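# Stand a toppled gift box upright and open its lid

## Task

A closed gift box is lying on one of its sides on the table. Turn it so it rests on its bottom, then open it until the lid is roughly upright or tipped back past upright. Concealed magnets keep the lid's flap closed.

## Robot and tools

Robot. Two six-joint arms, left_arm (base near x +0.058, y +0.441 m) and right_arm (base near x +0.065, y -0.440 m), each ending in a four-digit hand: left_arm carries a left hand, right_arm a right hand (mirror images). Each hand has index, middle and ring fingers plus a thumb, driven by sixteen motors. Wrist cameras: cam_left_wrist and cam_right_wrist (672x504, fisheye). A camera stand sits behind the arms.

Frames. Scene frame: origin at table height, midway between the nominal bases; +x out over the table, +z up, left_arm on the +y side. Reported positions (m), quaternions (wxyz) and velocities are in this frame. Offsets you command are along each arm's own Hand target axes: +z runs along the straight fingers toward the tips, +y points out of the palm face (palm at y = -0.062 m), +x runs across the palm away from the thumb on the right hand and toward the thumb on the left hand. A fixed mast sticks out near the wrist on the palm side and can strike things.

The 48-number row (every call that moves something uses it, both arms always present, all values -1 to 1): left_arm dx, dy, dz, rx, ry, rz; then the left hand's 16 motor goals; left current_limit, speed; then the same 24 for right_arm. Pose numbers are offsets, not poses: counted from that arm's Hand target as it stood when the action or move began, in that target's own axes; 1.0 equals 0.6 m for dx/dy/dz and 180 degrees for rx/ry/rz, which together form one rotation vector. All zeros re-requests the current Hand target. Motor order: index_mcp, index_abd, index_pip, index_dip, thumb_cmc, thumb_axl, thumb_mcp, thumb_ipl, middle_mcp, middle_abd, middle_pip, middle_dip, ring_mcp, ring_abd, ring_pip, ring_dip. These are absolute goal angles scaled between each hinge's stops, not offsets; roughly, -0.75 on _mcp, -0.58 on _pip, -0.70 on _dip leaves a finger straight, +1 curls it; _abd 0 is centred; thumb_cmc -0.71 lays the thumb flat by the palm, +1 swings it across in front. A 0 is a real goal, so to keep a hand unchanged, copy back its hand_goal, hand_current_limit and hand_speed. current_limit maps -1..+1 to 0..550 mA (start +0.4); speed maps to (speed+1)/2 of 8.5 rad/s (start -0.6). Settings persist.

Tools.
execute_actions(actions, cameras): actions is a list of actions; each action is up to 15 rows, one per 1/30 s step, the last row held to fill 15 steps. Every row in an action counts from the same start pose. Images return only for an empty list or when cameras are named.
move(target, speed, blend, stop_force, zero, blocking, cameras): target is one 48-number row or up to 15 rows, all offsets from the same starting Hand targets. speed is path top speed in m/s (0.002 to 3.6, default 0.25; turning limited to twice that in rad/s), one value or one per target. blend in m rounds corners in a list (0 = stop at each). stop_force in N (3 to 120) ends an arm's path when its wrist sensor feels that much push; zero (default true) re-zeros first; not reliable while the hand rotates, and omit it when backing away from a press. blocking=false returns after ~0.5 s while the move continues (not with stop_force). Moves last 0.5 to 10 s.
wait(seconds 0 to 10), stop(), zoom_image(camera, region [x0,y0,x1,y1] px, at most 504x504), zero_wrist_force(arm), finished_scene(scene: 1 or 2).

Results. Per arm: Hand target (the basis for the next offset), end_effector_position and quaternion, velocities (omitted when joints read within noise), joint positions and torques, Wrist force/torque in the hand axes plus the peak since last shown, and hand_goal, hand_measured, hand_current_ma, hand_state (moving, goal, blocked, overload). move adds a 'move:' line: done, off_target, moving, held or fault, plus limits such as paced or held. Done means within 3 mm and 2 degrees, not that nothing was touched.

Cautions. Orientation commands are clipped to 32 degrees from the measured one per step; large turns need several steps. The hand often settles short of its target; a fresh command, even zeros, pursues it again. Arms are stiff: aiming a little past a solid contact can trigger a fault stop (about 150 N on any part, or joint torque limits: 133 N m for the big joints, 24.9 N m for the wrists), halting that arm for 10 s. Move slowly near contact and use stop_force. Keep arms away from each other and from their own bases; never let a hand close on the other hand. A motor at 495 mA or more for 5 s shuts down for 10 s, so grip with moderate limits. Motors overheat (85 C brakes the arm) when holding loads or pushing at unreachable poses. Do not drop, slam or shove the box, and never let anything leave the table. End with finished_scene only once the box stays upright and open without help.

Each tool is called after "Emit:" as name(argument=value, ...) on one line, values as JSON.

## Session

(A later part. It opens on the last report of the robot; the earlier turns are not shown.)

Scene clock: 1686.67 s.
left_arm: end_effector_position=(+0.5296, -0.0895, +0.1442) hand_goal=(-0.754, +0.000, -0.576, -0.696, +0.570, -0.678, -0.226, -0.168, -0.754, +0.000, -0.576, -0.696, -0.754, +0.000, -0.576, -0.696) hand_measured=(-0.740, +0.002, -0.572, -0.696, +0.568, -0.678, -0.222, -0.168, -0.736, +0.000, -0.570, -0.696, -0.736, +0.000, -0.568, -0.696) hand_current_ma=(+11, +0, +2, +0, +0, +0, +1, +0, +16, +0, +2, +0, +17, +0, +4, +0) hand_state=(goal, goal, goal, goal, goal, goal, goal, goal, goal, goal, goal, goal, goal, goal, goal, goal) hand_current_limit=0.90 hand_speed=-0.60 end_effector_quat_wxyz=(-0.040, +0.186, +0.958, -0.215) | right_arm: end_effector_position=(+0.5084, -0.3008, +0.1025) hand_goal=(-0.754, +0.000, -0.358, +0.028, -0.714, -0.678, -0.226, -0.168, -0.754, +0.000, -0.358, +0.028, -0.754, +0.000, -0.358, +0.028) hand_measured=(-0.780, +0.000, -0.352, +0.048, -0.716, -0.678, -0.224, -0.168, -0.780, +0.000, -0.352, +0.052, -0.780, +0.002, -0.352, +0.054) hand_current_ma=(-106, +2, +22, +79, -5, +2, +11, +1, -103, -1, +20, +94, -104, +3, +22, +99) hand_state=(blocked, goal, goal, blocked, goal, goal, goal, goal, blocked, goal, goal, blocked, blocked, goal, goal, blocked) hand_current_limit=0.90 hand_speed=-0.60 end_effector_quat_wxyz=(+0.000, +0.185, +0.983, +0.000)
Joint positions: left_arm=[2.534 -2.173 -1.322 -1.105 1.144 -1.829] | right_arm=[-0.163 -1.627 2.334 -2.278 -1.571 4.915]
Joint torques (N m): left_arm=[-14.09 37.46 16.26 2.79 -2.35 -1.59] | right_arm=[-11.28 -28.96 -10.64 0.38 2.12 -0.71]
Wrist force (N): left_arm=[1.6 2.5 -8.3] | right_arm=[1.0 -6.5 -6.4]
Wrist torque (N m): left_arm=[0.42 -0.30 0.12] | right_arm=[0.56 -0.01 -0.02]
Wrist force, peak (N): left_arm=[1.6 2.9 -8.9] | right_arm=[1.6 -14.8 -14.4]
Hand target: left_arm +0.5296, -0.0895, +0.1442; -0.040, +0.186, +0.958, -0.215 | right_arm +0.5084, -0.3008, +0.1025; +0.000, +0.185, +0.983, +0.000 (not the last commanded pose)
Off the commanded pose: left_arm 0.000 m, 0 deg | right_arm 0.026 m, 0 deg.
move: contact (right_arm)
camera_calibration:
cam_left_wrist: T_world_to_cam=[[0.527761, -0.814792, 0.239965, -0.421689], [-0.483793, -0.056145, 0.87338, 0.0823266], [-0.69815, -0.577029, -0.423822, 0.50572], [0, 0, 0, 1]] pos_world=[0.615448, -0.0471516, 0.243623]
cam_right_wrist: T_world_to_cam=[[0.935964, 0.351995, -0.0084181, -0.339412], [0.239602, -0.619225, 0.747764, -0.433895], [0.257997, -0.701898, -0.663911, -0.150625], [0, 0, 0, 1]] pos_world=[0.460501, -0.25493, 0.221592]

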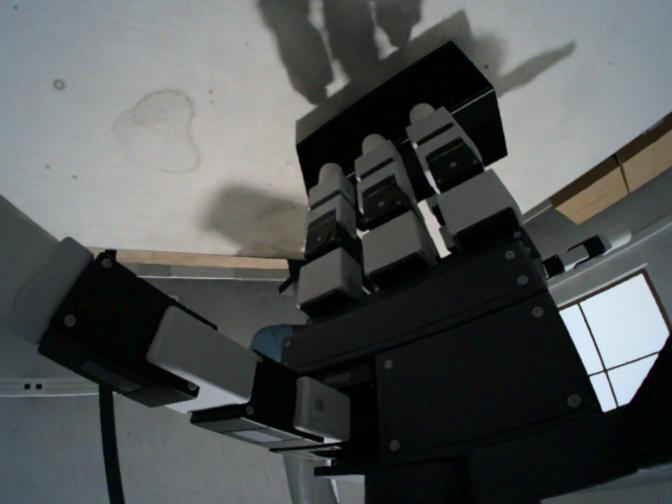

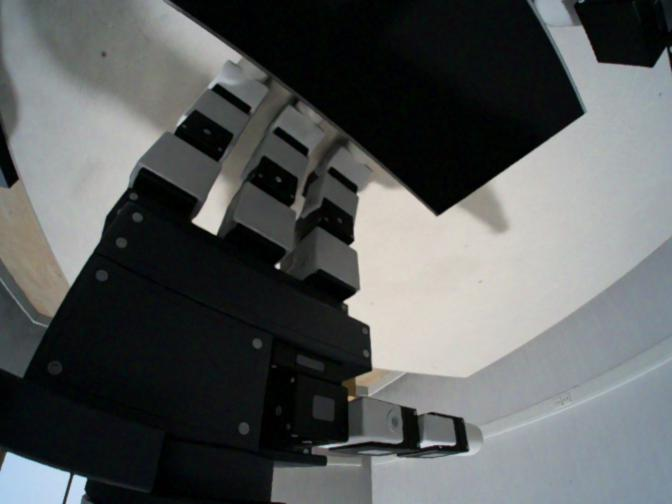

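Emit:
move(target=[0,0,0,0,0,0,-0.754,0,-0.576,-0.696,0.571,-0.678,-0.226,-0.168,-0.754,0,-0.576,-0.696,-0.754,0,-0.576,-0.696,0.9,-0.6,0,0.004,-0.025,0,0,0,-0.7,0,-0.358,0.029,-0.714,-0.678,-0.226,-0.168,-0.7,0,-0.358,0.029,-0.7,0,-0.358,0.029,0.75,-0.6], speed=0.01, cameras=["all"])

Emit:
zoom_image(camera="cam_right_wrist", region=[180, 0, 480, 220])

Emit:
zoom_image(camera="cam_left_wrist", region=[280, 20, 540, 220])

Scene clock: 1695.93 s.
left_arm: end_effector_position=(+0.5296, -0.0895, +0.1442) hand_goal=(-0.754, +0.000, -0.576, -0.696, +0.570, -0.678, -0.226, -0.168, -0.754, +0.000, -0.576, -0.696, -0.754, +0.000, -0.576, -0.696) hand_measured=(-0.722, +0.000, -0.562, -0.692, +0.568, -0.678, -0.222, -0.168, -0.718, -0.002, -0.560, -0.692, -0.720, -0.002, -0.556, -0.690) hand_current_ma=(+40, +0, +11, +2, +0, +0, +1, +0, +49, +0, +11, +1, +47, +0, +17, +2) hand_state=(blocked, goal, goal, goal, goal, goal, goal, goal, blocked, goal, goal, goal, blocked, goal, goal, goal) hand_current_limit=0.90 hand_speed=-0.60 end_effector_quat_wxyz=(-0.040, +0.186, +0.958, -0.215) | right_arm: end_effector_position=(+0.5092, -0.2986, +0.1173) hand_goal=(-0.700, +0.000, -0.358, +0.028, -0.714, -0.678, -0.226, -0.168, -0.700, +0.000, -0.358, +0.028, -0.700, +0.000, -0.358, +0.028) hand_measured=(-0.766, +0.000, -0.396, +0.006, -0.716, -0.678, -0.224, -0.168, -0.764, -0.002, -0.396, +0.006, -0.764, +0.000, -0.398, +0.008) hand_current_ma=(-295, +0, -154, -82, -5, +2, +11, +1, -289, -4, -152, -83, -285, +0, -162, -75) hand_state=(blocked, goal, blocked, blocked, goal, goal, goal, goal, blocked, goal, blocked, blocked, blocked, goal, blocked, goal) hand_current_limit=0.75 hand_speed=-0.60 end_effector_quat_wxyz=(+0.000, +0.185, +0.983, +0.000)
Joint positions: left_arm=[2.534 -2.173 -1.322 -1.105 1.144 -1.829] | right_arm=[-0.157 -1.653 2.309 -2.227 -1.571 4.921]
Joint torques (N m): left_arm=[-14.44 37.95 15.38 0.47 -2.11 -1.55] | right_arm=[13.92 -31.59 -27.93 -1.07 3.74 1.66]
Wrist force (N): left_arm=[2.0 5.4 -13.6] | right_arm=[0.5 -8.8 5.8]
Wrist torque (N m): left_arm=[0.60 -0.39 0.09] | right_arm=[0.47 -0.28 -0.22]
Wrist force, peak (N): left_arm=[2.0 5.2 -13.8] | right_arm=[0.6 -13.9 -9.9]
Hand target: left_arm +0.5296, -0.0895, +0.1442; -0.040, +0.186, +0.958, -0.215 | right_arm +0.5092, -0.2986, +0.1175; +0.000, +0.185, +0.983, +0.000
Off the commanded pose: left_arm 0.000 m, 0 deg | right_arm 0.000 m, 0 deg.
move: done
camera_calibration:
cam_left_wrist: T_world_to_cam=[[0.527761, -0.814792, 0.239965, -0.421689], [-0.483793, -0.056145, 0.87338, 0.0823266], [-0.69815, -0.577029, -0.423822, 0.50572], [0, 0, 0, 1]] pos_world=[0.615448, -0.0471516, 0.243623]
cam_right_wrist: T_world_to_cam=[[0.935964, 0.351995, -0.0084181, -0.340845], [0.239602, -0.619225, 0.747764, -0.443804], [0.257997, -0.701898, -0.663911, -0.139325], [0, 0, 0, 1]] pos_world=[0.461301, -0.25263, 0.236492]

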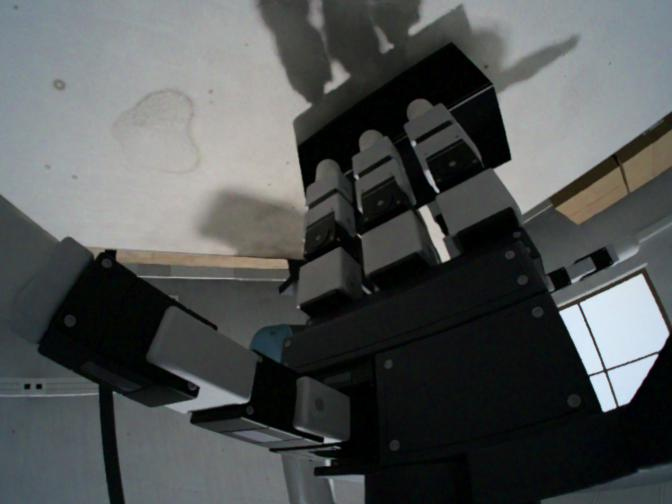

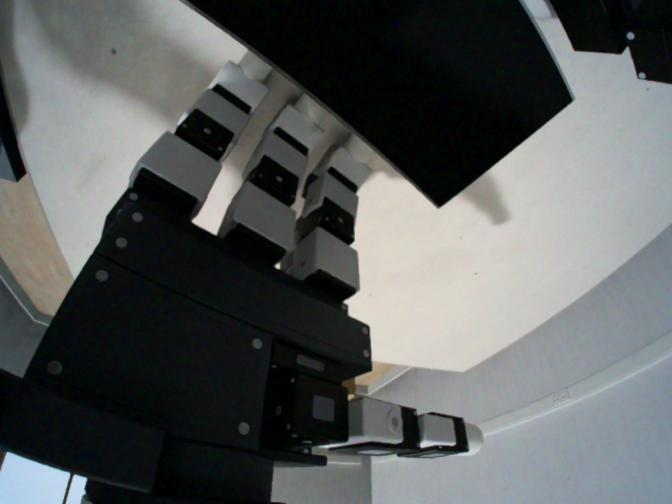

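Scaled by 1.680 from the camera's 672x504 image, which has a finer 960x720 frame.

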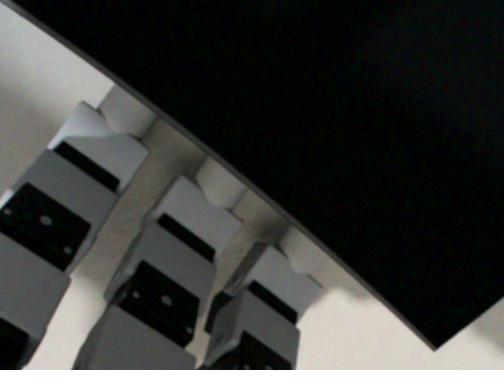

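Scaled by 1.938 from the camera's 672x504 image, which has a finer 960x720 frame.

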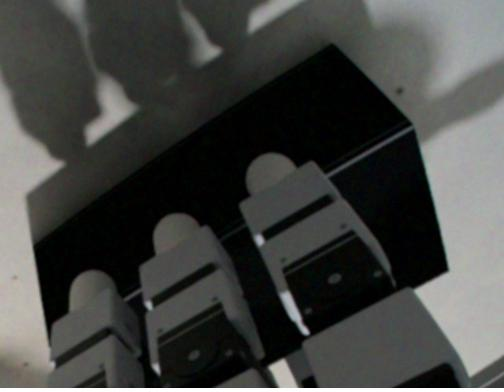

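Emit:
move(target=[0,0,0,0,0,0,-0.754,0,-0.576,-0.696,0.571,-0.678,-0.226,-0.168,-0.754,0,-0.576,-0.696,-0.754,0,-0.576,-0.696,0.9,-0.6,0,0.01,-0.03,0,0,0,-0.65,0,-0.3,0.1,-0.714,-0.678,-0.226,-0.168,-0.65,0,-0.3,0.1,-0.65,0,-0.3,0.1,0.78,-0.6], speed=0.01, cameras=["all"])

Emit:
zoom_image(camera="cam_right_wrist", region=[180, 0, 480, 220])

Emit:
zoom_image(camera="cam_left_wrist", region=[280, 20, 540, 220])

Scene clock: 1706.43 s.
left_arm: end_effector_position=(+0.5296, -0.0895, +0.1442) hand_goal=(-0.754, +0.000, -0.576, -0.696, +0.570, -0.678, -0.226, -0.168, -0.754, +0.000, -0.576, -0.696, -0.754, +0.000, -0.576, -0.696) hand_measured=(-0.670, -0.002, -0.528, -0.674, +0.568, -0.678, -0.222, -0.168, -0.662, -0.004, -0.528, -0.678, -0.668, -0.004, -0.518, -0.672) hand_current_ma=(+196, +0, +72, +22, +0, +0, +1, +0, +223, -1, +70, +16, +203, -1, +95, +25) hand_state=(blocked, goal, blocked, blocked, goal, goal, goal, goal, blocked, goal, blocked, goal, blocked, goal, blocked, blocked) hand_current_limit=0.90 hand_speed=-0.60 end_effector_quat_wxyz=(-0.040, +0.186, +0.958, -0.215) | right_arm: end_effector_position=(+0.5114, -0.2930, +0.1353) hand_goal=(-0.650, +0.000, -0.300, +0.100, -0.714, -0.678, -0.226, -0.168, -0.650, +0.000, -0.300, +0.100, -0.650, +0.000, -0.300, +0.100) hand_measured=(-0.766, -0.002, -0.394, +0.044, -0.716, -0.678, -0.224, -0.168, -0.764, -0.002, -0.392, +0.044, -0.764, -0.002, -0.396, +0.046) hand_current_ma=(-490, -3, -412, -235, -5, +2, +11, +1, -489, -7, -408, -235, -490, -3, -425, -221) hand_state=(blocked, goal, blocked, blocked, goal, goal, goal, goal, blocked, goal, blocked, blocked, blocked, goal, blocked, blocked) hand_current_limit=0.78 hand_speed=-0.60 end_effector_quat_wxyz=(+0.000, +0.185, +0.983, +0.000)
Joint positions: left_arm=[2.534 -2.173 -1.322 -1.105 1.144 -1.829] | right_arm=[-0.141 -1.678 2.274 -2.167 -1.571 4.937]
Joint torques (N m): left_arm=[-14.56 37.81 15.36 0.46 -3.97 -1.42] | right_arm=[16.14 -33.31 -29.72 -1.58 6.35 1.76]
Wrist force (N): left_arm=[2.3 13.0 -18.9] | right_arm=[0.3 -16.3 5.0]
Wrist torque (N m): left_arm=[0.26 -0.46 -0.07] | right_arm=[1.01 -0.32 -0.43]
Wrist force, peak (N): left_arm=[2.4 12.6 -19.8] | right_arm=[0.5 -17.0 4.9]
Hand target: left_arm +0.5296, -0.0895, +0.1442; -0.040, +0.186, +0.958, -0.215 | right_arm +0.5114, -0.2930, +0.1355; +0.000, +0.185, +0.983, +0.000
Off the commanded pose: left_arm 0.000 m, 0 deg | right_arm 0.000 m, 0 deg.
move: done
camera_calibration:
cam_left_wrist: T_world_to_cam=[[0.527761, -0.814792, 0.239965, -0.421689], [-0.483793, -0.056145, 0.87338, 0.0823266], [-0.69815, -0.577029, -0.423822, 0.50572], [0, 0, 0, 1]] pos_world=[0.615448, -0.0471516, 0.243623]
cam_right_wrist: T_world_to_cam=[[0.935964, 0.351995, -0.0084181, -0.344689], [0.239602, -0.619225, 0.747764, -0.454385], [0.257997, -0.701898, -0.663911, -0.124081], [0, 0, 0, 1]] pos_world=[0.463501, -0.24713, 0.254492]

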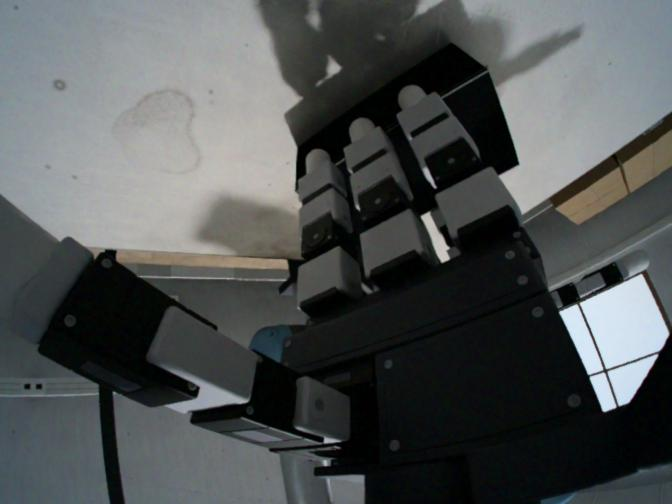

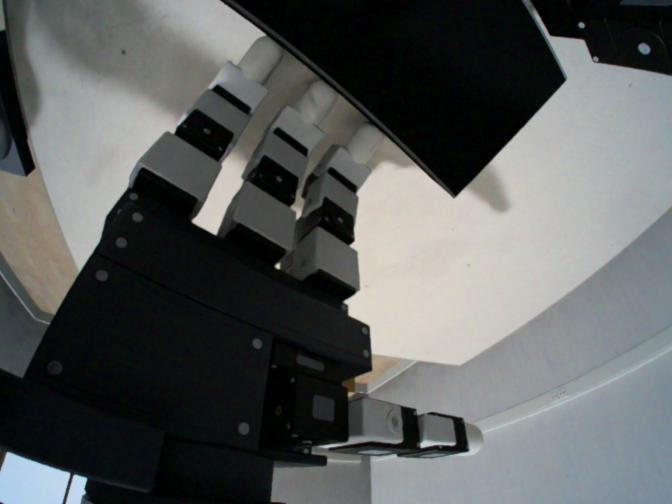

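Scaled by 1.680 from the camera's 672x504 image, which has a finer 960x720 frame.

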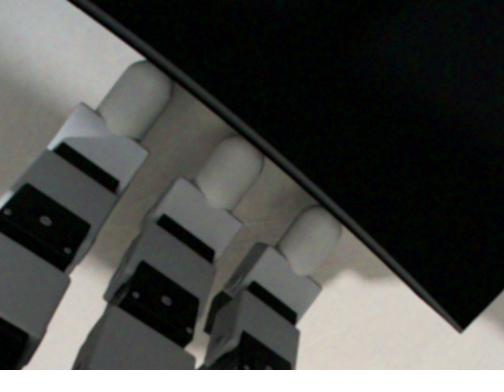

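Scaled by 1.938 from the camera's 672x504 image, which has a finer 960x720 frame.

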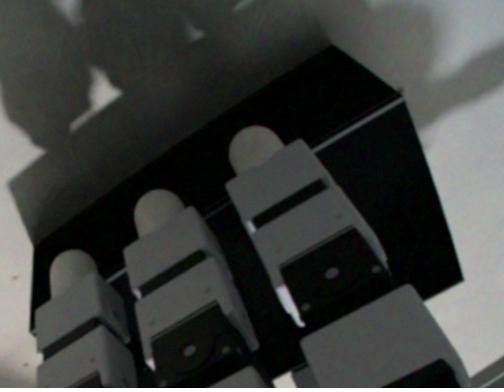

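Emit:
move(target=[[0,0,0,0,0,0,-0.754,0,-0.576,-0.696,0.571,-0.678,-0.226,-0.168,-0.754,0,-0.576,-0.696,-0.754,0,-0.576,-0.696,0.9,-0.6,0,0,0.055,0,0,0,-0.754,0,-0.358,0.029,-0.714,-0.678,-0.226,-0.168,-0.754,0,-0.358,0.029,-0.754,0,-0.358,0.029,0.78,-0.6],[0,0,0,0,0,0,-0.754,0,-0.576,-0.696,0.571,-0.678,-0.226,-0.168,-0.754,0,-0.576,-0.696,-0.754,0,-0.576,-0.696,0.9,-0.6,0,-0.02,0.055,0,0,0,-0.754,0,-0.358,0.029,-0.714,-0.678,-0.226,-0.168,-0.754,0,-0.358,0.029,-0.754,0,-0.358,0.029,0.78,-0.6],[0,-0.0197,-0.0423,0,0,0,-0.754,0,-0.576,-0.696,0.571,-0.678,-0.226,-0.168,-0.754,0,-0.576,-0.696,-0.754,0,-0.576,-0.696,0.9,-0.6,0,-0.02,0.055,0,0,0,-0.754,0,-0.358,0.029,-0.714,-0.678,-0.226,-0.168,-0.754,0,-0.358,0.029,-0.754,0,-0.358,0.029,0.78,-0.6]], speed=0.03, cameras=["all"])

Emit:
zoom_image(camera="cam_left_wrist", region=[280, 20, 540, 220])

Scene clock: 1749.73 s.
left_arm: end_effector_position=(+0.5296, -0.0894, +0.1720) hand_goal=(-0.754, +0.000, -0.576, -0.696, +0.570, -0.678, -0.226, -0.168, -0.754, +0.000, -0.576, -0.696, -0.754, +0.000, -0.576, -0.696) hand_measured=(-0.742, -0.002, -0.572, -0.694, +0.568, -0.678, -0.222, -0.168, -0.740, -0.002, -0.570, -0.694, -0.742, -0.002, -0.570, -0.692) hand_current_ma=(+8, +0, +2, +1, +0, +0, +1, +0, +10, -1, +2, +1, +8, -1, +2, +1) hand_state=(goal, goal, goal, goal, goal, goal, goal, goal, goal, goal, goal, goal, goal, goal, goal, goal) hand_current_limit=0.90 hand_speed=-0.60 end_effector_quat_wxyz=(-0.040, +0.186, +0.958, -0.215) | right_arm: end_effector_position=(+0.5071, -0.3042, +0.1025) hand_goal=(-0.754, +0.000, -0.358, +0.028, -0.714, -0.678, -0.226, -0.168, -0.754, +0.000, -0.358, +0.028, -0.754, +0.000, -0.358, +0.028) hand_measured=(-0.756, +0.000, -0.356, +0.030, -0.716, -0.678, -0.224, -0.168, -0.756, -0.002, -0.356, +0.030, -0.756, -0.002, -0.356, +0.030) hand_current_ma=(-7, -2, +6, +7, -5, +2, +11, +1, -6, -7, +5, +7, -6, -4, +6, +7) hand_state=(goal, goal, goal, goal, goal, goal, goal, goal, goal, goal, goal, goal, goal, goal, goal, goal) hand_current_limit=0.78 hand_speed=-0.60 end_effector_quat_wxyz=(+0.000, +0.185, +0.983, +0.000)
Joint positions: left_arm=[2.534 -2.151 -1.283 -1.166 1.144 -1.829] | right_arm=[-0.172 -1.631 2.338 -2.278 -1.571 4.905]
Joint torques (N m): left_arm=[11.58 49.62 31.47 0.34 0.42 1.68] | right_arm=[-12.83 -31.33 -12.84 -0.11 -1.01 -0.77]
Wrist force (N): left_arm=[1.1 -0.1 0.0] | right_arm=[1.0 0.4 0.2]
Wrist torque (N m): left_arm=[-0.03 -0.06 0.14] | right_arm=[0.07 -0.12 0.14]
Wrist force, peak (N): left_arm=[2.2 13.0 -19.5] | right_arm=[1.1 -14.5 -15.7]
Hand target: left_arm +0.5296, -0.0893, +0.1722; -0.040, +0.186, +0.958, -0.215 | right_arm +0.5071, -0.3041, +0.1025; +0.000, +0.185, +0.983, +0.000
Off the commanded pose: left_arm 0.000 m, 0 deg | right_arm 0.000 m, 0 deg.
move: done
camera_calibration:
cam_left_wrist: T_world_to_cam=[[0.527665, -0.814843, 0.240002, -0.428098], [-0.48384, -0.0560821, 0.873358, 0.0580472], [-0.698189, -0.576963, -0.423846, 0.517582], [0, 0, 0, 1]] pos_world=[0.615348, -0.0469514, 0.271423]
cam_right_wrist: T_world_to_cam=[[0.935964, 0.351994, -0.0084193, -0.337034], [0.239583, -0.619173, 0.747813, -0.435616], [0.258013, -0.701943, -0.663856, -0.152637], [0, 0, 0, 1]] pos_world=[0.459201, -0.25823, 0.221592]

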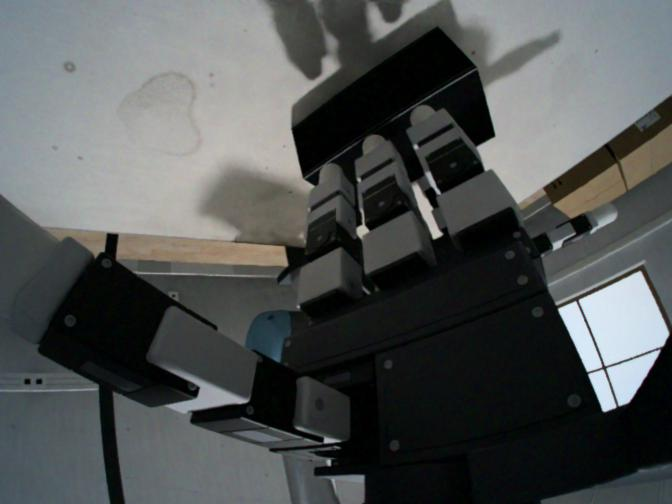

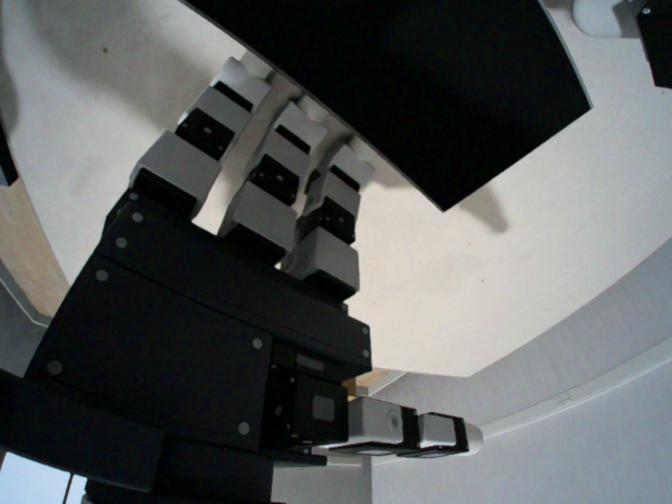

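Scaled by 1.938 from the camera's 672x504 image, which has a finer 960x720 frame.

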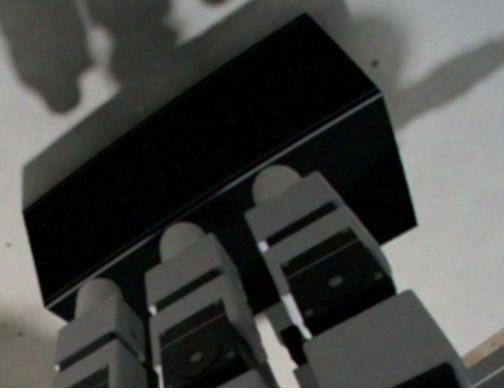

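Emit:
move(target=[0,0,0,0,0,0,-0.754,0,-0.576,-0.696,0.571,-0.678,-0.226,-0.168,-0.754,0,-0.576,-0.696,-0.754,0,-0.576,-0.696,0.9,-0.6,0,0.06,0,0,0,0,-0.754,0,-0.358,0.029,-0.714,-0.678,-0.226,-0.168,-0.754,0,-0.358,0.029,-0.754,0,-0.358,0.029,0.78,-0.6], speed=0.015, stop_force=14)

Emit:
move(target=[0,0,0,0,0,0,-0.754,0,-0.576,-0.696,0.571,-0.678,-0.226,-0.168,-0.754,0,-0.576,-0.696,-0.754,0,-0.576,-0.696,0.9,-0.6,0,0.006,-0.04,0,0,0,-0.65,0,-0.3,0.1,-0.714,-0.678,-0.226,-0.168,-0.65,0,-0.3,0.1,-0.65,0,-0.3,0.1,0.78,-0.6], speed=0.01, cameras=["all"])

Emit:
zoom_image(camera="cam_right_wrist", region=[180, 0, 480, 220])

Emit:
zoom_image(camera="cam_left_wrist", region=[280, 20, 540, 220])

Scene clock: 1767.20 s.
left_arm: end_effector_position=(+0.5296, -0.0893, +0.1722) hand_goal=(-0.754, +0.000, -0.576, -0.696, +0.570, -0.678, -0.226, -0.168, -0.754, +0.000, -0.576, -0.696, -0.754, +0.000, -0.576, -0.696) hand_measured=(-0.742, -0.002, -0.572, -0.694, +0.568, -0.678, -0.222, -0.168, -0.740, -0.002, -0.570, -0.694, -0.742, -0.002, -0.570, -0.692) hand_current_ma=(+8, +0, +2, +1, +0, +0, +1, +0, +10, -1, +2, +1, +8, -1, +2, +1) hand_state=(goal, goal, goal, goal, goal, goal, goal, goal, goal, goal, goal, goal, goal, goal, goal, goal) hand_current_limit=0.90 hand_speed=-0.60 end_effector_quat_wxyz=(-0.040, +0.186, +0.958, -0.215) | right_arm: end_effector_position=(+0.5201, -0.2706, +0.1025) hand_goal=(-0.754, +0.000, -0.358, +0.028, -0.714, -0.678, -0.226, -0.168, -0.754, +0.000, -0.358, +0.028, -0.754, +0.000, -0.358, +0.028) hand_measured=(-0.756, +0.000, -0.356, +0.030, -0.716, -0.678, -0.224, -0.168, -0.756, -0.002, -0.356, +0.030, -0.756, -0.002, -0.356, +0.030) hand_current_ma=(-7, -2, +6, +7, -5, +2, +11, +1, -6, -7, +4, +7, -7, -4, +5, +7) hand_state=(goal, goal, goal, goal, goal, goal, goal, goal, goal, goal, goal, goal, goal, goal, goal, goal) hand_current_limit=0.78 hand_speed=-0.60 end_effector_quat_wxyz=(+0.000, +0.185, +0.983, +0.000)
Joint positions: left_arm=[2.534 -2.151 -1.282 -1.166 1.144 -1.829] | right_arm=[-0.081 -1.581 2.29 -2.28 -1.571 4.997]
Joint torques (N m): left_arm=[13.19 45.24 31.31 0.48 0.26 1.69] | right_arm=[11.43 -3.86 -24.45 -4.55 -1.08 1.76]
Wrist force (N): left_arm=[1.2 -0.1 0.0] | right_arm=[0.8 -0.6 -1.1]
Wrist torque (N m): left_arm=[-0.03 -0.07 0.15] | right_arm=[0.17 -0.07 -0.05]
Wrist force, peak (N): left_arm=[1.4 -0.1 -0.2] | right_arm=[0.9 -0.6 -1.5]
Hand target: left_arm +0.5296, -0.0893, +0.1722; -0.040, +0.186, +0.958, -0.215 | right_arm +0.5201, -0.2706, +0.1024; +0.000, +0.185, +0.983, +0.000
Off the commanded pose: left_arm 0.000 m, 0 deg | right_arm 0.000 m, 0 deg.
move: done

Scene clock: 1769.97 s.
left_arm: end_effector_position=(+0.5296, -0.0893, +0.1722) hand_goal=(-0.754, +0.000, -0.576, -0.696, +0.570, -0.678, -0.226, -0.168, -0.754, +0.000, -0.576, -0.696, -0.754, +0.000, -0.576, -0.696) hand_measured=(-0.742, -0.002, -0.572, -0.694, +0.568, -0.678, -0.222, -0.168, -0.740, -0.002, -0.570, -0.694, -0.742, -0.002, -0.570, -0.692) hand_current_ma=(+8, +0, +2, +1, +0, +0, +1, +0, +10, -1, +2, +1, +8, -1, +2, +1) hand_state=(goal, goal, goal, goal, goal, goal, goal, goal, goal, goal, goal, goal, goal, goal, goal, goal) hand_current_limit=0.90 hand_speed=-0.60 end_effector_quat_wxyz=(-0.040, +0.186, +0.958, -0.215) | right_arm: end_effector_position=(+0.5214, -0.2673, +0.1263) hand_goal=(-0.650, +0.000, -0.300, +0.100, -0.714, -0.678, -0.226, -0.168, -0.650, +0.000, -0.300, +0.100, -0.650, +0.000, -0.300, +0.100) hand_measured=(-0.658, +0.000, -0.306, +0.094, -0.716, -0.678, -0.224, -0.168, -0.658, -0.002, -0.306, +0.094, -0.658, -0.002, -0.306, +0.094) hand_current_ma=(-32, -2, -21, -17, -5, +2, +11, +1, -29, -7, -21, -18, -27, -4, -22, -17) hand_state=(goal, goal, goal, goal, goal, goal, goal, goal, goal, goal, goal, goal, goal, goal, goal, goal) hand_current_limit=0.78 hand_speed=-0.60 end_effector_quat_wxyz=(+0.000, +0.185, +0.983, +0.000)
Joint positions: left_arm=[2.534 -2.151 -1.282 -1.166 1.144 -1.829] | right_arm=[-0.072 -1.621 2.251 -2.201 -1.571 5.006]
Joint torques (N m): left_arm=[12.38 43.2 31.24 0.19 0.38 1.7] | right_arm=[11.42 -32.23 -25.71 -0.21 -1.52 1.78]
Wrist force (N): left_arm=[1.1 0.1 -0.1] | right_arm=[0.8 0.0 0.3]
Wrist torque (N m): left_arm=[0.00 -0.07 0.14] | right_arm=[0.14 -0.11 -0.06]
Wrist force, peak (N): left_arm=[1.4 0.2 -0.1] | right_arm=[1.0 -1.0 0.9]
Hand target: left_arm +0.5296, -0.0893, +0.1722; -0.040, +0.186, +0.958, -0.215 | right_arm +0.5214, -0.2672, +0.1264; +0.000, +0.185, +0.983, +0.000
Off the commanded pose: left_arm 0.000 m, 0 deg | right_arm 0.000 m, 0 deg.
move: done
camera_calibration:
cam_left_wrist: T_world_to_cam=[[0.527761, -0.814792, 0.239965, -0.428192], [-0.483793, -0.056145, 0.87338, 0.0578348], [-0.69815, -0.577029, -0.423822, 0.517633], [0, 0, 0, 1]] pos_world=[0.615348, -0.0469516, 0.271623]
cam_right_wrist: T_world_to_cam=[[0.935964, 0.351995, -0.0084181, -0.363206], [0.239602, -0.619225, 0.747764, -0.434075], [0.257997, -0.701898, -0.663911, -0.114528], [0, 0, 0, 1]] pos_world=[0.473501, -0.22133, 0.245492]

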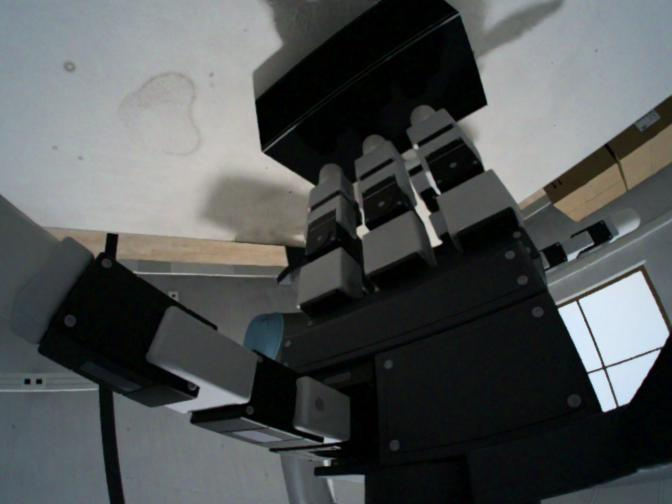

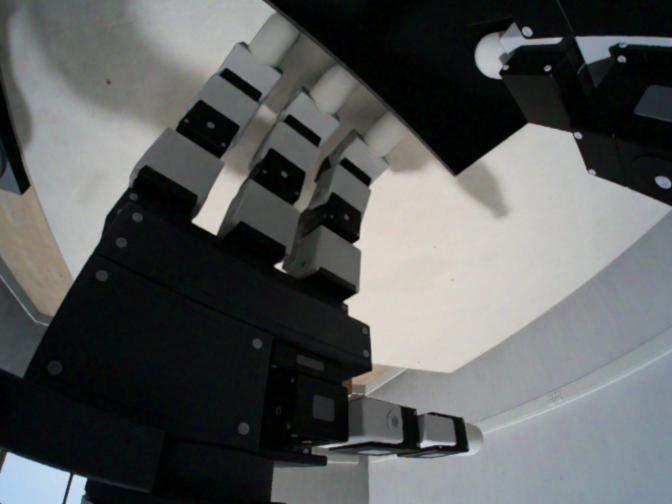

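Scaled by 1.680 from the camera's 672x504 image, which has a finer 960x720 frame.

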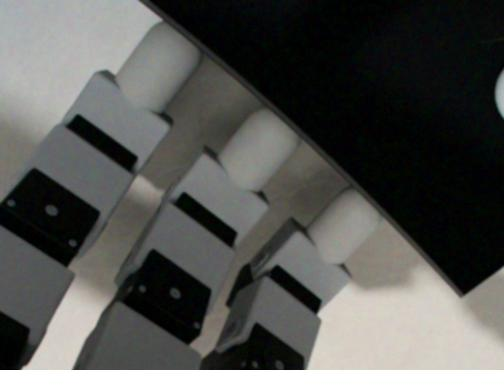

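Scaled by 1.938 from the camera's 672x504 image, which has a finer 960x720 frame.

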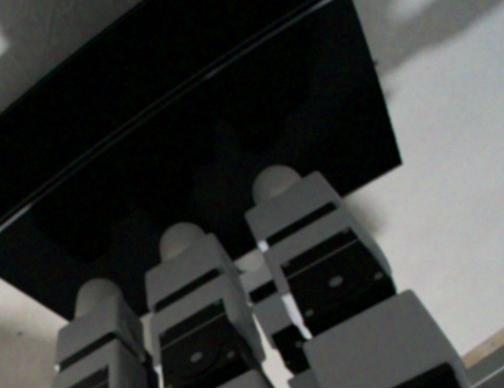

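Emit:
move(target=[[0,0.0755,-0.0352,0,0,0,-0.754,0,-0.576,-0.696,0.571,-0.678,-0.226,-0.168,-0.754,0,-0.576,-0.696,-0.754,0,-0.576,-0.696,0.9,-0.6,0,-0.06,0,0,0,0,-0.65,0,-0.3,0.1,-0.714,-0.678,-0.226,-0.168,-0.65,0,-0.3,0.1,-0.65,0,-0.3,0.1,0.78,-0.6],[0,0.092,0.001,0,0,0,-0.754,0,-0.576,-0.696,0.571,-0.678,-0.226,-0.168,-0.754,0,-0.576,-0.696,-0.754,0,-0.576,-0.696,0.9,-0.6,0,-0.06,0.04,0,0,0,-0.754,0,-0.358,0.029,-0.714,-0.678,-0.226,-0.168,-0.754,0,-0.358,0.029,-0.754,0,-0.358,0.029,0.78,-0.6],[0,0.092,0.001,0,0,0,-0.754,0,-0.576,-0.696,0.571,-0.678,-0.226,-0.168,-0.754,0,-0.576,-0.696,-0.754,0,-0.576,-0.696,0.9,-0.6,0,-0.055,0.04,0,0,0,-0.754,0,-0.358,0.029,-0.714,-0.678,-0.226,-0.168,-0.754,0,-0.358,0.029,-0.754,0,-0.358,0.029,0.78,-0.6]], speed=0.06)

Emit:
move(target=[0,0,0,0,0,0,-0.754,0,-0.576,-0.696,0.571,-0.678,-0.226,-0.168,-0.754,0,-0.576,-0.696,-0.754,0,-0.576,-0.696,0.9,-0.6,0,0.1,0,0,0,0,-0.754,0,-0.358,0.029,-0.714,-0.678,-0.226,-0.168,-0.754,0,-0.358,0.029,-0.754,0,-0.358,0.029,0.78,-0.6], speed=0.02, stop_force=8, cameras=["all"])

Emit:
zoom_image(camera="cam_right_wrist", region=[180, 0, 480, 220])

Emit:
zoom_image(camera="cam_left_wrist", region=[280, 20, 540, 220])

Scene clock: 1820.73 s.
left_arm: end_effector_position=(+0.5483, -0.0433, +0.1481) hand_goal=(-0.754, +0.000, -0.576, -0.696, +0.570, -0.678, -0.226, -0.168, -0.754, +0.000, -0.576, -0.696, -0.754, +0.000, -0.576, -0.696) hand_measured=(-0.792, -0.006, -0.604, -0.714, +0.568, -0.678, -0.222, -0.168, -0.794, -0.006, -0.602, -0.710, -0.790, -0.006, -0.608, -0.712) hand_current_ma=(-56, -2, -30, -14, +0, +0, +1, +0, -57, -2, -28, -10, -51, -2, -36, -13) hand_state=(blocked, goal, blocked, goal, goal, goal, goal, goal, blocked, goal, blocked, goal, blocked, goal, blocked, goal) hand_current_limit=0.90 hand_speed=-0.60 end_effector_quat_wxyz=(-0.040, +0.186, +0.958, -0.215) | right_arm: end_effector_position=(+0.5094, -0.2982, +0.1025) hand_goal=(-0.754, +0.000, -0.358, +0.028, -0.714, -0.678, -0.226, -0.168, -0.754, +0.000, -0.358, +0.028, -0.754, +0.000, -0.358, +0.028) hand_measured=(-0.750, +0.000, -0.356, +0.030, -0.716, -0.678, -0.224, -0.168, -0.752, -0.002, -0.356, +0.030, -0.752, -0.002, -0.356, +0.030) hand_current_ma=(+10, -2, +5, +7, -5, +2, +11, +1, +8, -7, +5, +7, +8, -4, +6, +7) hand_state=(goal, goal, goal, goal, goal, goal, goal, goal, goal, goal, goal, goal, goal, goal, goal, goal) hand_current_limit=0.78 hand_speed=-0.60 end_effector_quat_wxyz=(+0.000, +0.185, +0.983, +0.000)
Joint positions: left_arm=[2.604 -2.123 -1.384 -1.125 1.138 -1.752] | right_arm=[-0.156 -1.623 2.33 -2.278 -1.571 4.922]
Joint torques (N m): left_arm=[-21.59 14.32 0.72 0.98 2.5 -1.55] | right_arm=[12.13 -2.84 -25.06 -4.76 2.17 1.76]
Wrist force (N): left_arm=[1.0 -5.1 -33.4] | right_arm=[1.1 0.5 0.3]
Wrist torque (N m): left_arm=[3.30 -1.00 0.16] | right_arm=[0.07 -0.14 0.03]
Wrist force, peak (N): left_arm=[2.7 -4.2 -53.2] | right_arm=[1.1 1.0 0.0]
Hand target: left_arm +0.5483, -0.0433, +0.1481; -0.040, +0.186, +0.958, -0.215 | right_arm +0.5095, -0.2980, +0.1025; +0.000, +0.185, +0.983, +0.000
Off the commanded pose: left_arm 0.000 m, 0 deg | right_arm 0.000 m, 0 deg.
move: done

Scene clock: 1823.93 s.
left_arm: end_effector_position=(+0.5483, -0.0433, +0.1481) hand_goal=(-0.754, +0.000, -0.576, -0.696, +0.570, -0.678, -0.226, -0.168, -0.754, +0.000, -0.576, -0.696, -0.754, +0.000, -0.576, -0.696) hand_measured=(-0.792, -0.006, -0.604, -0.714, +0.568, -0.678, -0.222, -0.168, -0.794, -0.006, -0.602, -0.710, -0.790, -0.006, -0.608, -0.712) hand_current_ma=(-56, -2, -30, -14, +0, +0, +1, +0, -57, -2, -28, -10, -51, -2, -36, -13) hand_state=(blocked, goal, blocked, goal, goal, goal, goal, goal, blocked, goal, blocked, goal, blocked, goal, blocked, goal) hand_current_limit=0.90 hand_speed=-0.60 end_effector_quat_wxyz=(-0.040, +0.186, +0.958, -0.215) | right_arm: end_effector_position=(+0.5237, -0.2614, +0.1025) hand_goal=(-0.754, +0.000, -0.358, +0.028, -0.714, -0.678, -0.226, -0.168, -0.754, +0.000, -0.358, +0.028, -0.754, +0.000, -0.358, +0.028) hand_measured=(-0.762, +0.000, -0.356, +0.032, -0.716, -0.678, -0.224, -0.168, -0.762, -0.002, -0.356, +0.036, -0.762, +0.000, -0.356, +0.036) hand_current_ma=(-27, +1, +6, +14, -4, +2, +11, +1, -29, -3, +7, +24, -31, -1, +9, +27) hand_state=(goal, goal, goal, goal, goal, goal, goal, goal, goal, goal, goal, goal, goal, goal, goal, goal) hand_current_limit=0.78 hand_speed=-0.60 end_effector_quat_wxyz=(+0.000, +0.185, +0.983, +0.000)
Joint positions: left_arm=[2.604 -2.123 -1.384 -1.125 1.138 -1.752] | right_arm=[-0.057 -1.567 2.276 -2.28 -1.571 5.021]
Joint torques (N m): left_arm=[-21.16 14.4 1.6 0.84 2.49 -1.56] | right_arm=[-13.06 -33.09 -12.43 -4.57 1.41 -0.79]
Wrist force (N): left_arm=[1.2 -5.0 -33.2] | right_arm=[0.7 -1.1 -1.4]
Wrist torque (N m): left_arm=[3.30 -1.02 0.18] | right_arm=[0.20 -0.03 0.05]
Wrist force, peak (N): left_arm=[1.2 -5.2 -33.5] | right_arm=[1.4 -8.9 -10.5]
Hand target: left_arm +0.5483, -0.0433, +0.1481; -0.040, +0.186, +0.958, -0.215 | right_arm +0.5237, -0.2614, +0.1025; +0.000, +0.185, +0.983, +0.000 (not the last commanded pose)
Off the commanded pose: left_arm 0.000 m, 0 deg | right_arm 0.021 m, 0 deg.
move: contact (right_arm)
camera_calibration:
cam_left_wrist: T_world_to_cam=[[0.527761, -0.814792, 0.239965, -0.394798], [-0.483793, -0.056145, 0.87338, 0.0905129], [-0.69815, -0.577029, -0.423822, 0.547017], [0, 0, 0, 1]] pos_world=[0.634048, -0.000951617, 0.247523]
cam_right_wrist: T_world_to_cam=[[0.935963, 0.352002, -0.00823629, -0.367675], [0.239489, -0.619298, 0.74774, -0.413058], [0.258106, -0.70183, -0.66394, -0.126878], [0, 0, 0, 1]] pos_world=[0.475801, -0.21543, 0.221592]

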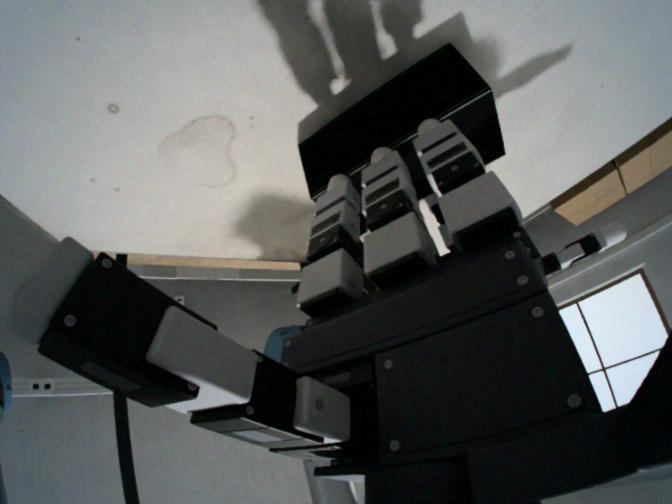

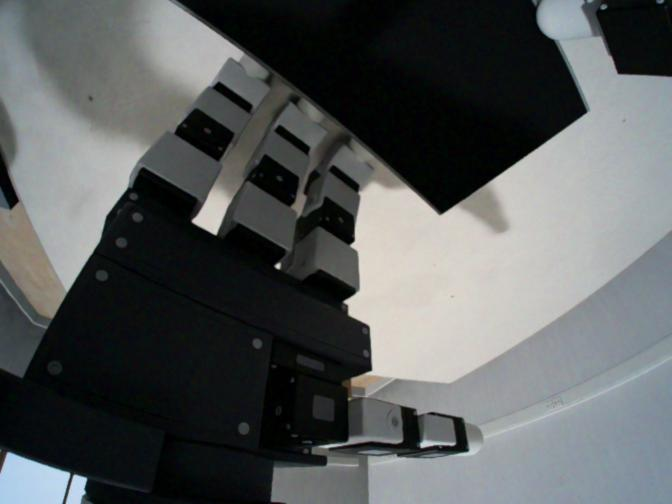

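Scaled by 1.680 from the camera's 672x504 image, which has a finer 960x720 frame.

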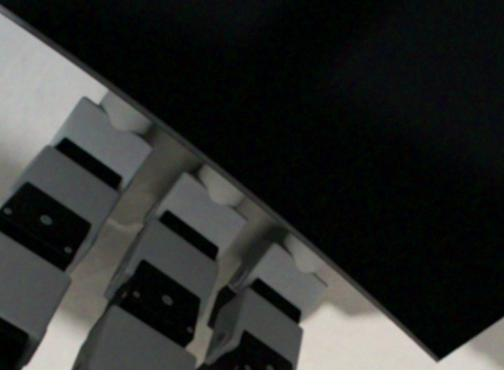

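Scaled by 1.938 from the camera's 672x504 image, which has a finer 960x720 frame.

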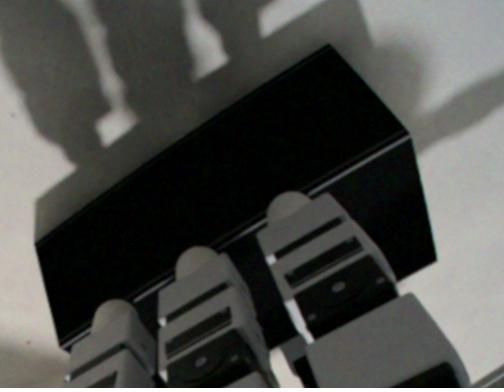

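Emit:
move(target=[[0,-0.0035,-0.0076,0,0,0,-0.754,0,-0.576,-0.696,0.571,-0.678,-0.226,-0.168,-0.754,0,-0.576,-0.696,-0.754,0,-0.576,-0.696,0.9,-0.6,0,0.005,0.003,0,0,0,-0.74,0,-0.358,0.029,-0.714,-0.678,-0.226,-0.168,-0.74,0,-0.358,0.029,-0.74,0,-0.358,0.029,0.78,-0.6]], speed=0.02)

Emit:
move(target=[[0,0,0,0,0,0,-0.754,0,-0.576,-0.696,0.571,-0.678,-0.226,-0.168,-0.754,0,-0.576,-0.696,-0.754,0,-0.576,-0.696,0.9,-0.6,0,0,0.003,0,0,0,-0.74,0,-0.358,0.029,-0.714,-0.678,-0.226,-0.168,-0.74,0,-0.28,0.4,-0.74,0,-0.358,0.029,0.78,-0.7]], speed=0.02, cameras=["all"])

Emit:
zoom_image(camera="cam_right_wrist", region=[180, 0, 480, 220])

Scene clock: 1841.43 s.
left_arm: end_effector_position=(+0.5482, -0.0433, +0.1531) hand_goal=(-0.754, +0.000, -0.576, -0.696, +0.570, -0.678, -0.226, -0.168, -0.754, +0.000, -0.576, -0.696, -0.754, +0.000, -0.576, -0.696) hand_measured=(-0.752, +0.000, -0.578, -0.698, +0.568, -0.678, -0.222, -0.168, -0.768, -0.002, -0.590, -0.706, -0.768, -0.002, -0.592, -0.708) hand_current_ma=(+1, +0, +0, -1, +0, +0, +1, +0, -12, +0, -10, -6, -12, +0, -13, -8) hand_state=(goal, goal, goal, goal, goal, goal, goal, goal, goal, goal, goal, goal, goal, goal, goal, goal) hand_current_limit=0.90 hand_speed=-0.60 end_effector_quat_wxyz=(-0.040, +0.186, +0.958, -0.215) | right_arm: end_effector_position=(+0.5248, -0.2586, +0.1007) hand_goal=(-0.740, +0.000, -0.358, +0.028, -0.714, -0.678, -0.226, -0.168, -0.740, +0.000, -0.358, +0.028, -0.740, +0.000, -0.358, +0.028) hand_measured=(-0.746, +0.002, -0.356, +0.032, -0.716, -0.678, -0.224, -0.168, -0.744, +0.000, -0.356, +0.034, -0.744, +0.002, -0.356, +0.032) hand_current_ma=(-19, +4, +8, +16, -4, +2, +11, +1, -16, +1, +7, +16, -14, +2, +8, +15) hand_state=(goal, goal, goal, goal, goal, goal, goal, goal, goal, goal, goal, goal, goal, goal, goal, goal) hand_current_limit=0.78 hand_speed=-0.60 end_effector_quat_wxyz=(+0.000, +0.185, +0.983, +0.000)
Joint positions: left_arm=[2.604 -2.119 -1.377 -1.136 1.138 -1.752] | right_arm=[-0.05 -1.559 2.274 -2.286 -1.571 5.028]
Joint torques (N m): left_arm=[7.05 46.9 30.62 0.16 -1.57 1.6] | right_arm=[11.85 -4.99 -24.56 -4.74 1.68 1.59]
Wrist force (N): left_arm=[0.9 -1.1 -1.0] | right_arm=[0.7 -0.3 -1.0]
Wrist torque (N m): left_arm=[0.20 -0.08 0.11] | right_arm=[0.19 -0.05 -0.05]
Wrist force, peak (N): left_arm=[1.1 -5.1 -33.6] | right_arm=[1.6 -11.8 -11.8]
Hand target: left_arm +0.5483, -0.0433, +0.1532; -0.040, +0.186, +0.958, -0.215 | right_arm +0.5248, -0.2586, +0.1007; +0.000, +0.185, +0.983, +0.000
Off the commanded pose: left_arm 0.000 m, 0 deg | right_arm 0.000 m, 0 deg.
move: done

Scene clock: 1842.17 s.
left_arm: end_effector_position=(+0.5483, -0.0433, +0.1532) hand_goal=(-0.754, +0.000, -0.576, -0.696, +0.570, -0.678, -0.226, -0.168, -0.754, +0.000, -0.576, -0.696, -0.754, +0.000, -0.576, -0.696) hand_measured=(-0.750, +0.000, -0.576, -0.698, +0.568, -0.678, -0.222, -0.168, -0.764, -0.002, -0.588, -0.704, -0.764, -0.002, -0.590, -0.706) hand_current_ma=(+1, +0, +0, +0, +0, +0, +1, +0, -7, +0, -8, -4, -7, +0, -10, -6) hand_state=(goal, goal, goal, goal, goal, goal, goal, goal, goal, goal, goal, goal, goal, goal, goal, goal) hand_current_limit=0.90 hand_speed=-0.60 end_effector_quat_wxyz=(-0.040, +0.186, +0.958, -0.215) | right_arm: end_effector_position=(+0.5248, -0.2586, +0.0990) hand_goal=(-0.740, +0.000, -0.358, +0.028, -0.714, -0.678, -0.226, -0.168, -0.740, +0.000, -0.280, +0.400, -0.740, +0.000, -0.358, +0.028) hand_measured=(-0.742, +0.002, -0.356, +0.030, -0.716, -0.678, -0.224, -0.168, -0.774, +0.000, -0.322, +0.372, -0.742, +0.002, -0.356, +0.030) hand_current_ma=(-8, +4, +6, +7, -4, +2, +11, +1, -142, +1, -171, -106, -6, +2, +6, +7) hand_state=(goal, goal, goal, goal, goal, goal, goal, goal, blocked, goal, blocked, blocked, goal, goal, goal, goal) hand_current_limit=0.78 hand_speed=-0.70 end_effector_quat_wxyz=(+0.000, +0.185, +0.983, +0.000)
Joint positions: left_arm=[2.604 -2.119 -1.377 -1.136 1.138 -1.752] | right_arm=[-0.05 -1.555 2.276 -2.292 -1.571 5.028]
Joint torques (N m): left_arm=[11.69 41.15 25.26 -0.1 -1.78 1.75] | right_arm=[11.68 -4.96 -13.51 -5.11 1.67 1.75]
Wrist force (N): left_arm=[1.4 -1.4 -5.6] | right_arm=[0.8 -1.6 1.3]
Wrist torque (N m): left_arm=[0.51 -0.26 0.15] | right_arm=[0.18 -0.13 -0.06]
Wrist force, peak (N): left_arm=[1.5 -0.9 -6.1] | right_arm=[0.8 -1.6 1.8]
Hand target: left_arm +0.5483, -0.0433, +0.1532; -0.040, +0.186, +0.958, -0.215 | right_arm +0.5248, -0.2586, +0.0989; +0.000, +0.185, +0.983, +0.000
Off the commanded pose: left_arm 0.000 m, 0 deg | right_arm 0.000 m, 0 deg.
move: done
camera_calibration:
cam_left_wrist: T_world_to_cam=[[0.527722, -0.814796, 0.240036, -0.395933], [-0.483836, -0.0560795, 0.87336, 0.0860964], [-0.698149, -0.577029, -0.423822, 0.549236], [0, 0, 0, 1]] pos_world=[0.634048, -0.000851501, 0.252624]
cam_right_wrist: T_world_to_cam=[[0.935963, 0.352002, -0.00823629, -0.369719], [0.239489, -0.619298, 0.74774, -0.40897], [0.258106, -0.70183, -0.66394, -0.12752], [0, 0, 0, 1]] pos_world=[0.476901, -0.21263, 0.218092]

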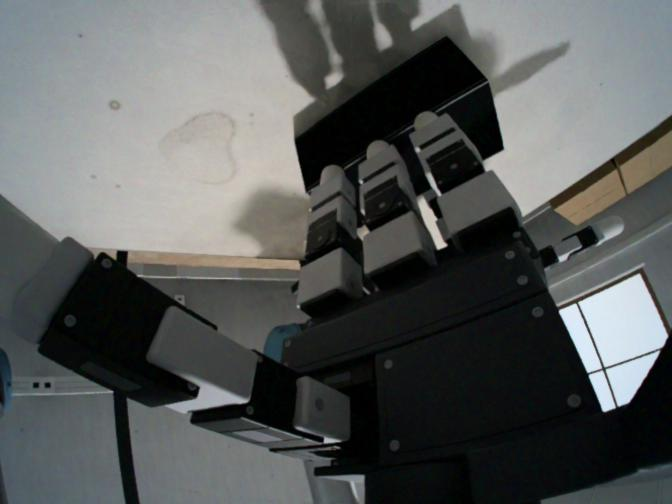

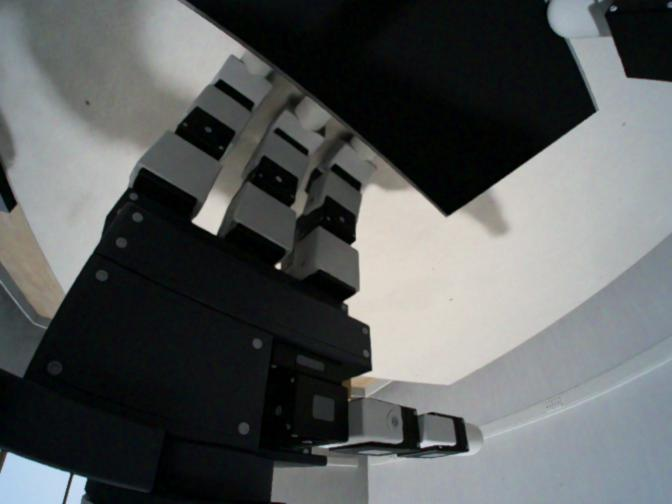

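Scaled by 1.680 from the camera's 672x504 image, which has a finer 960x720 frame.

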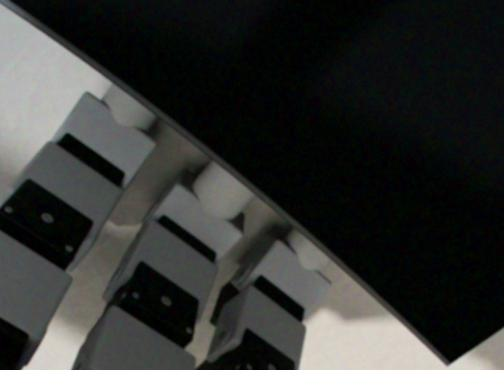

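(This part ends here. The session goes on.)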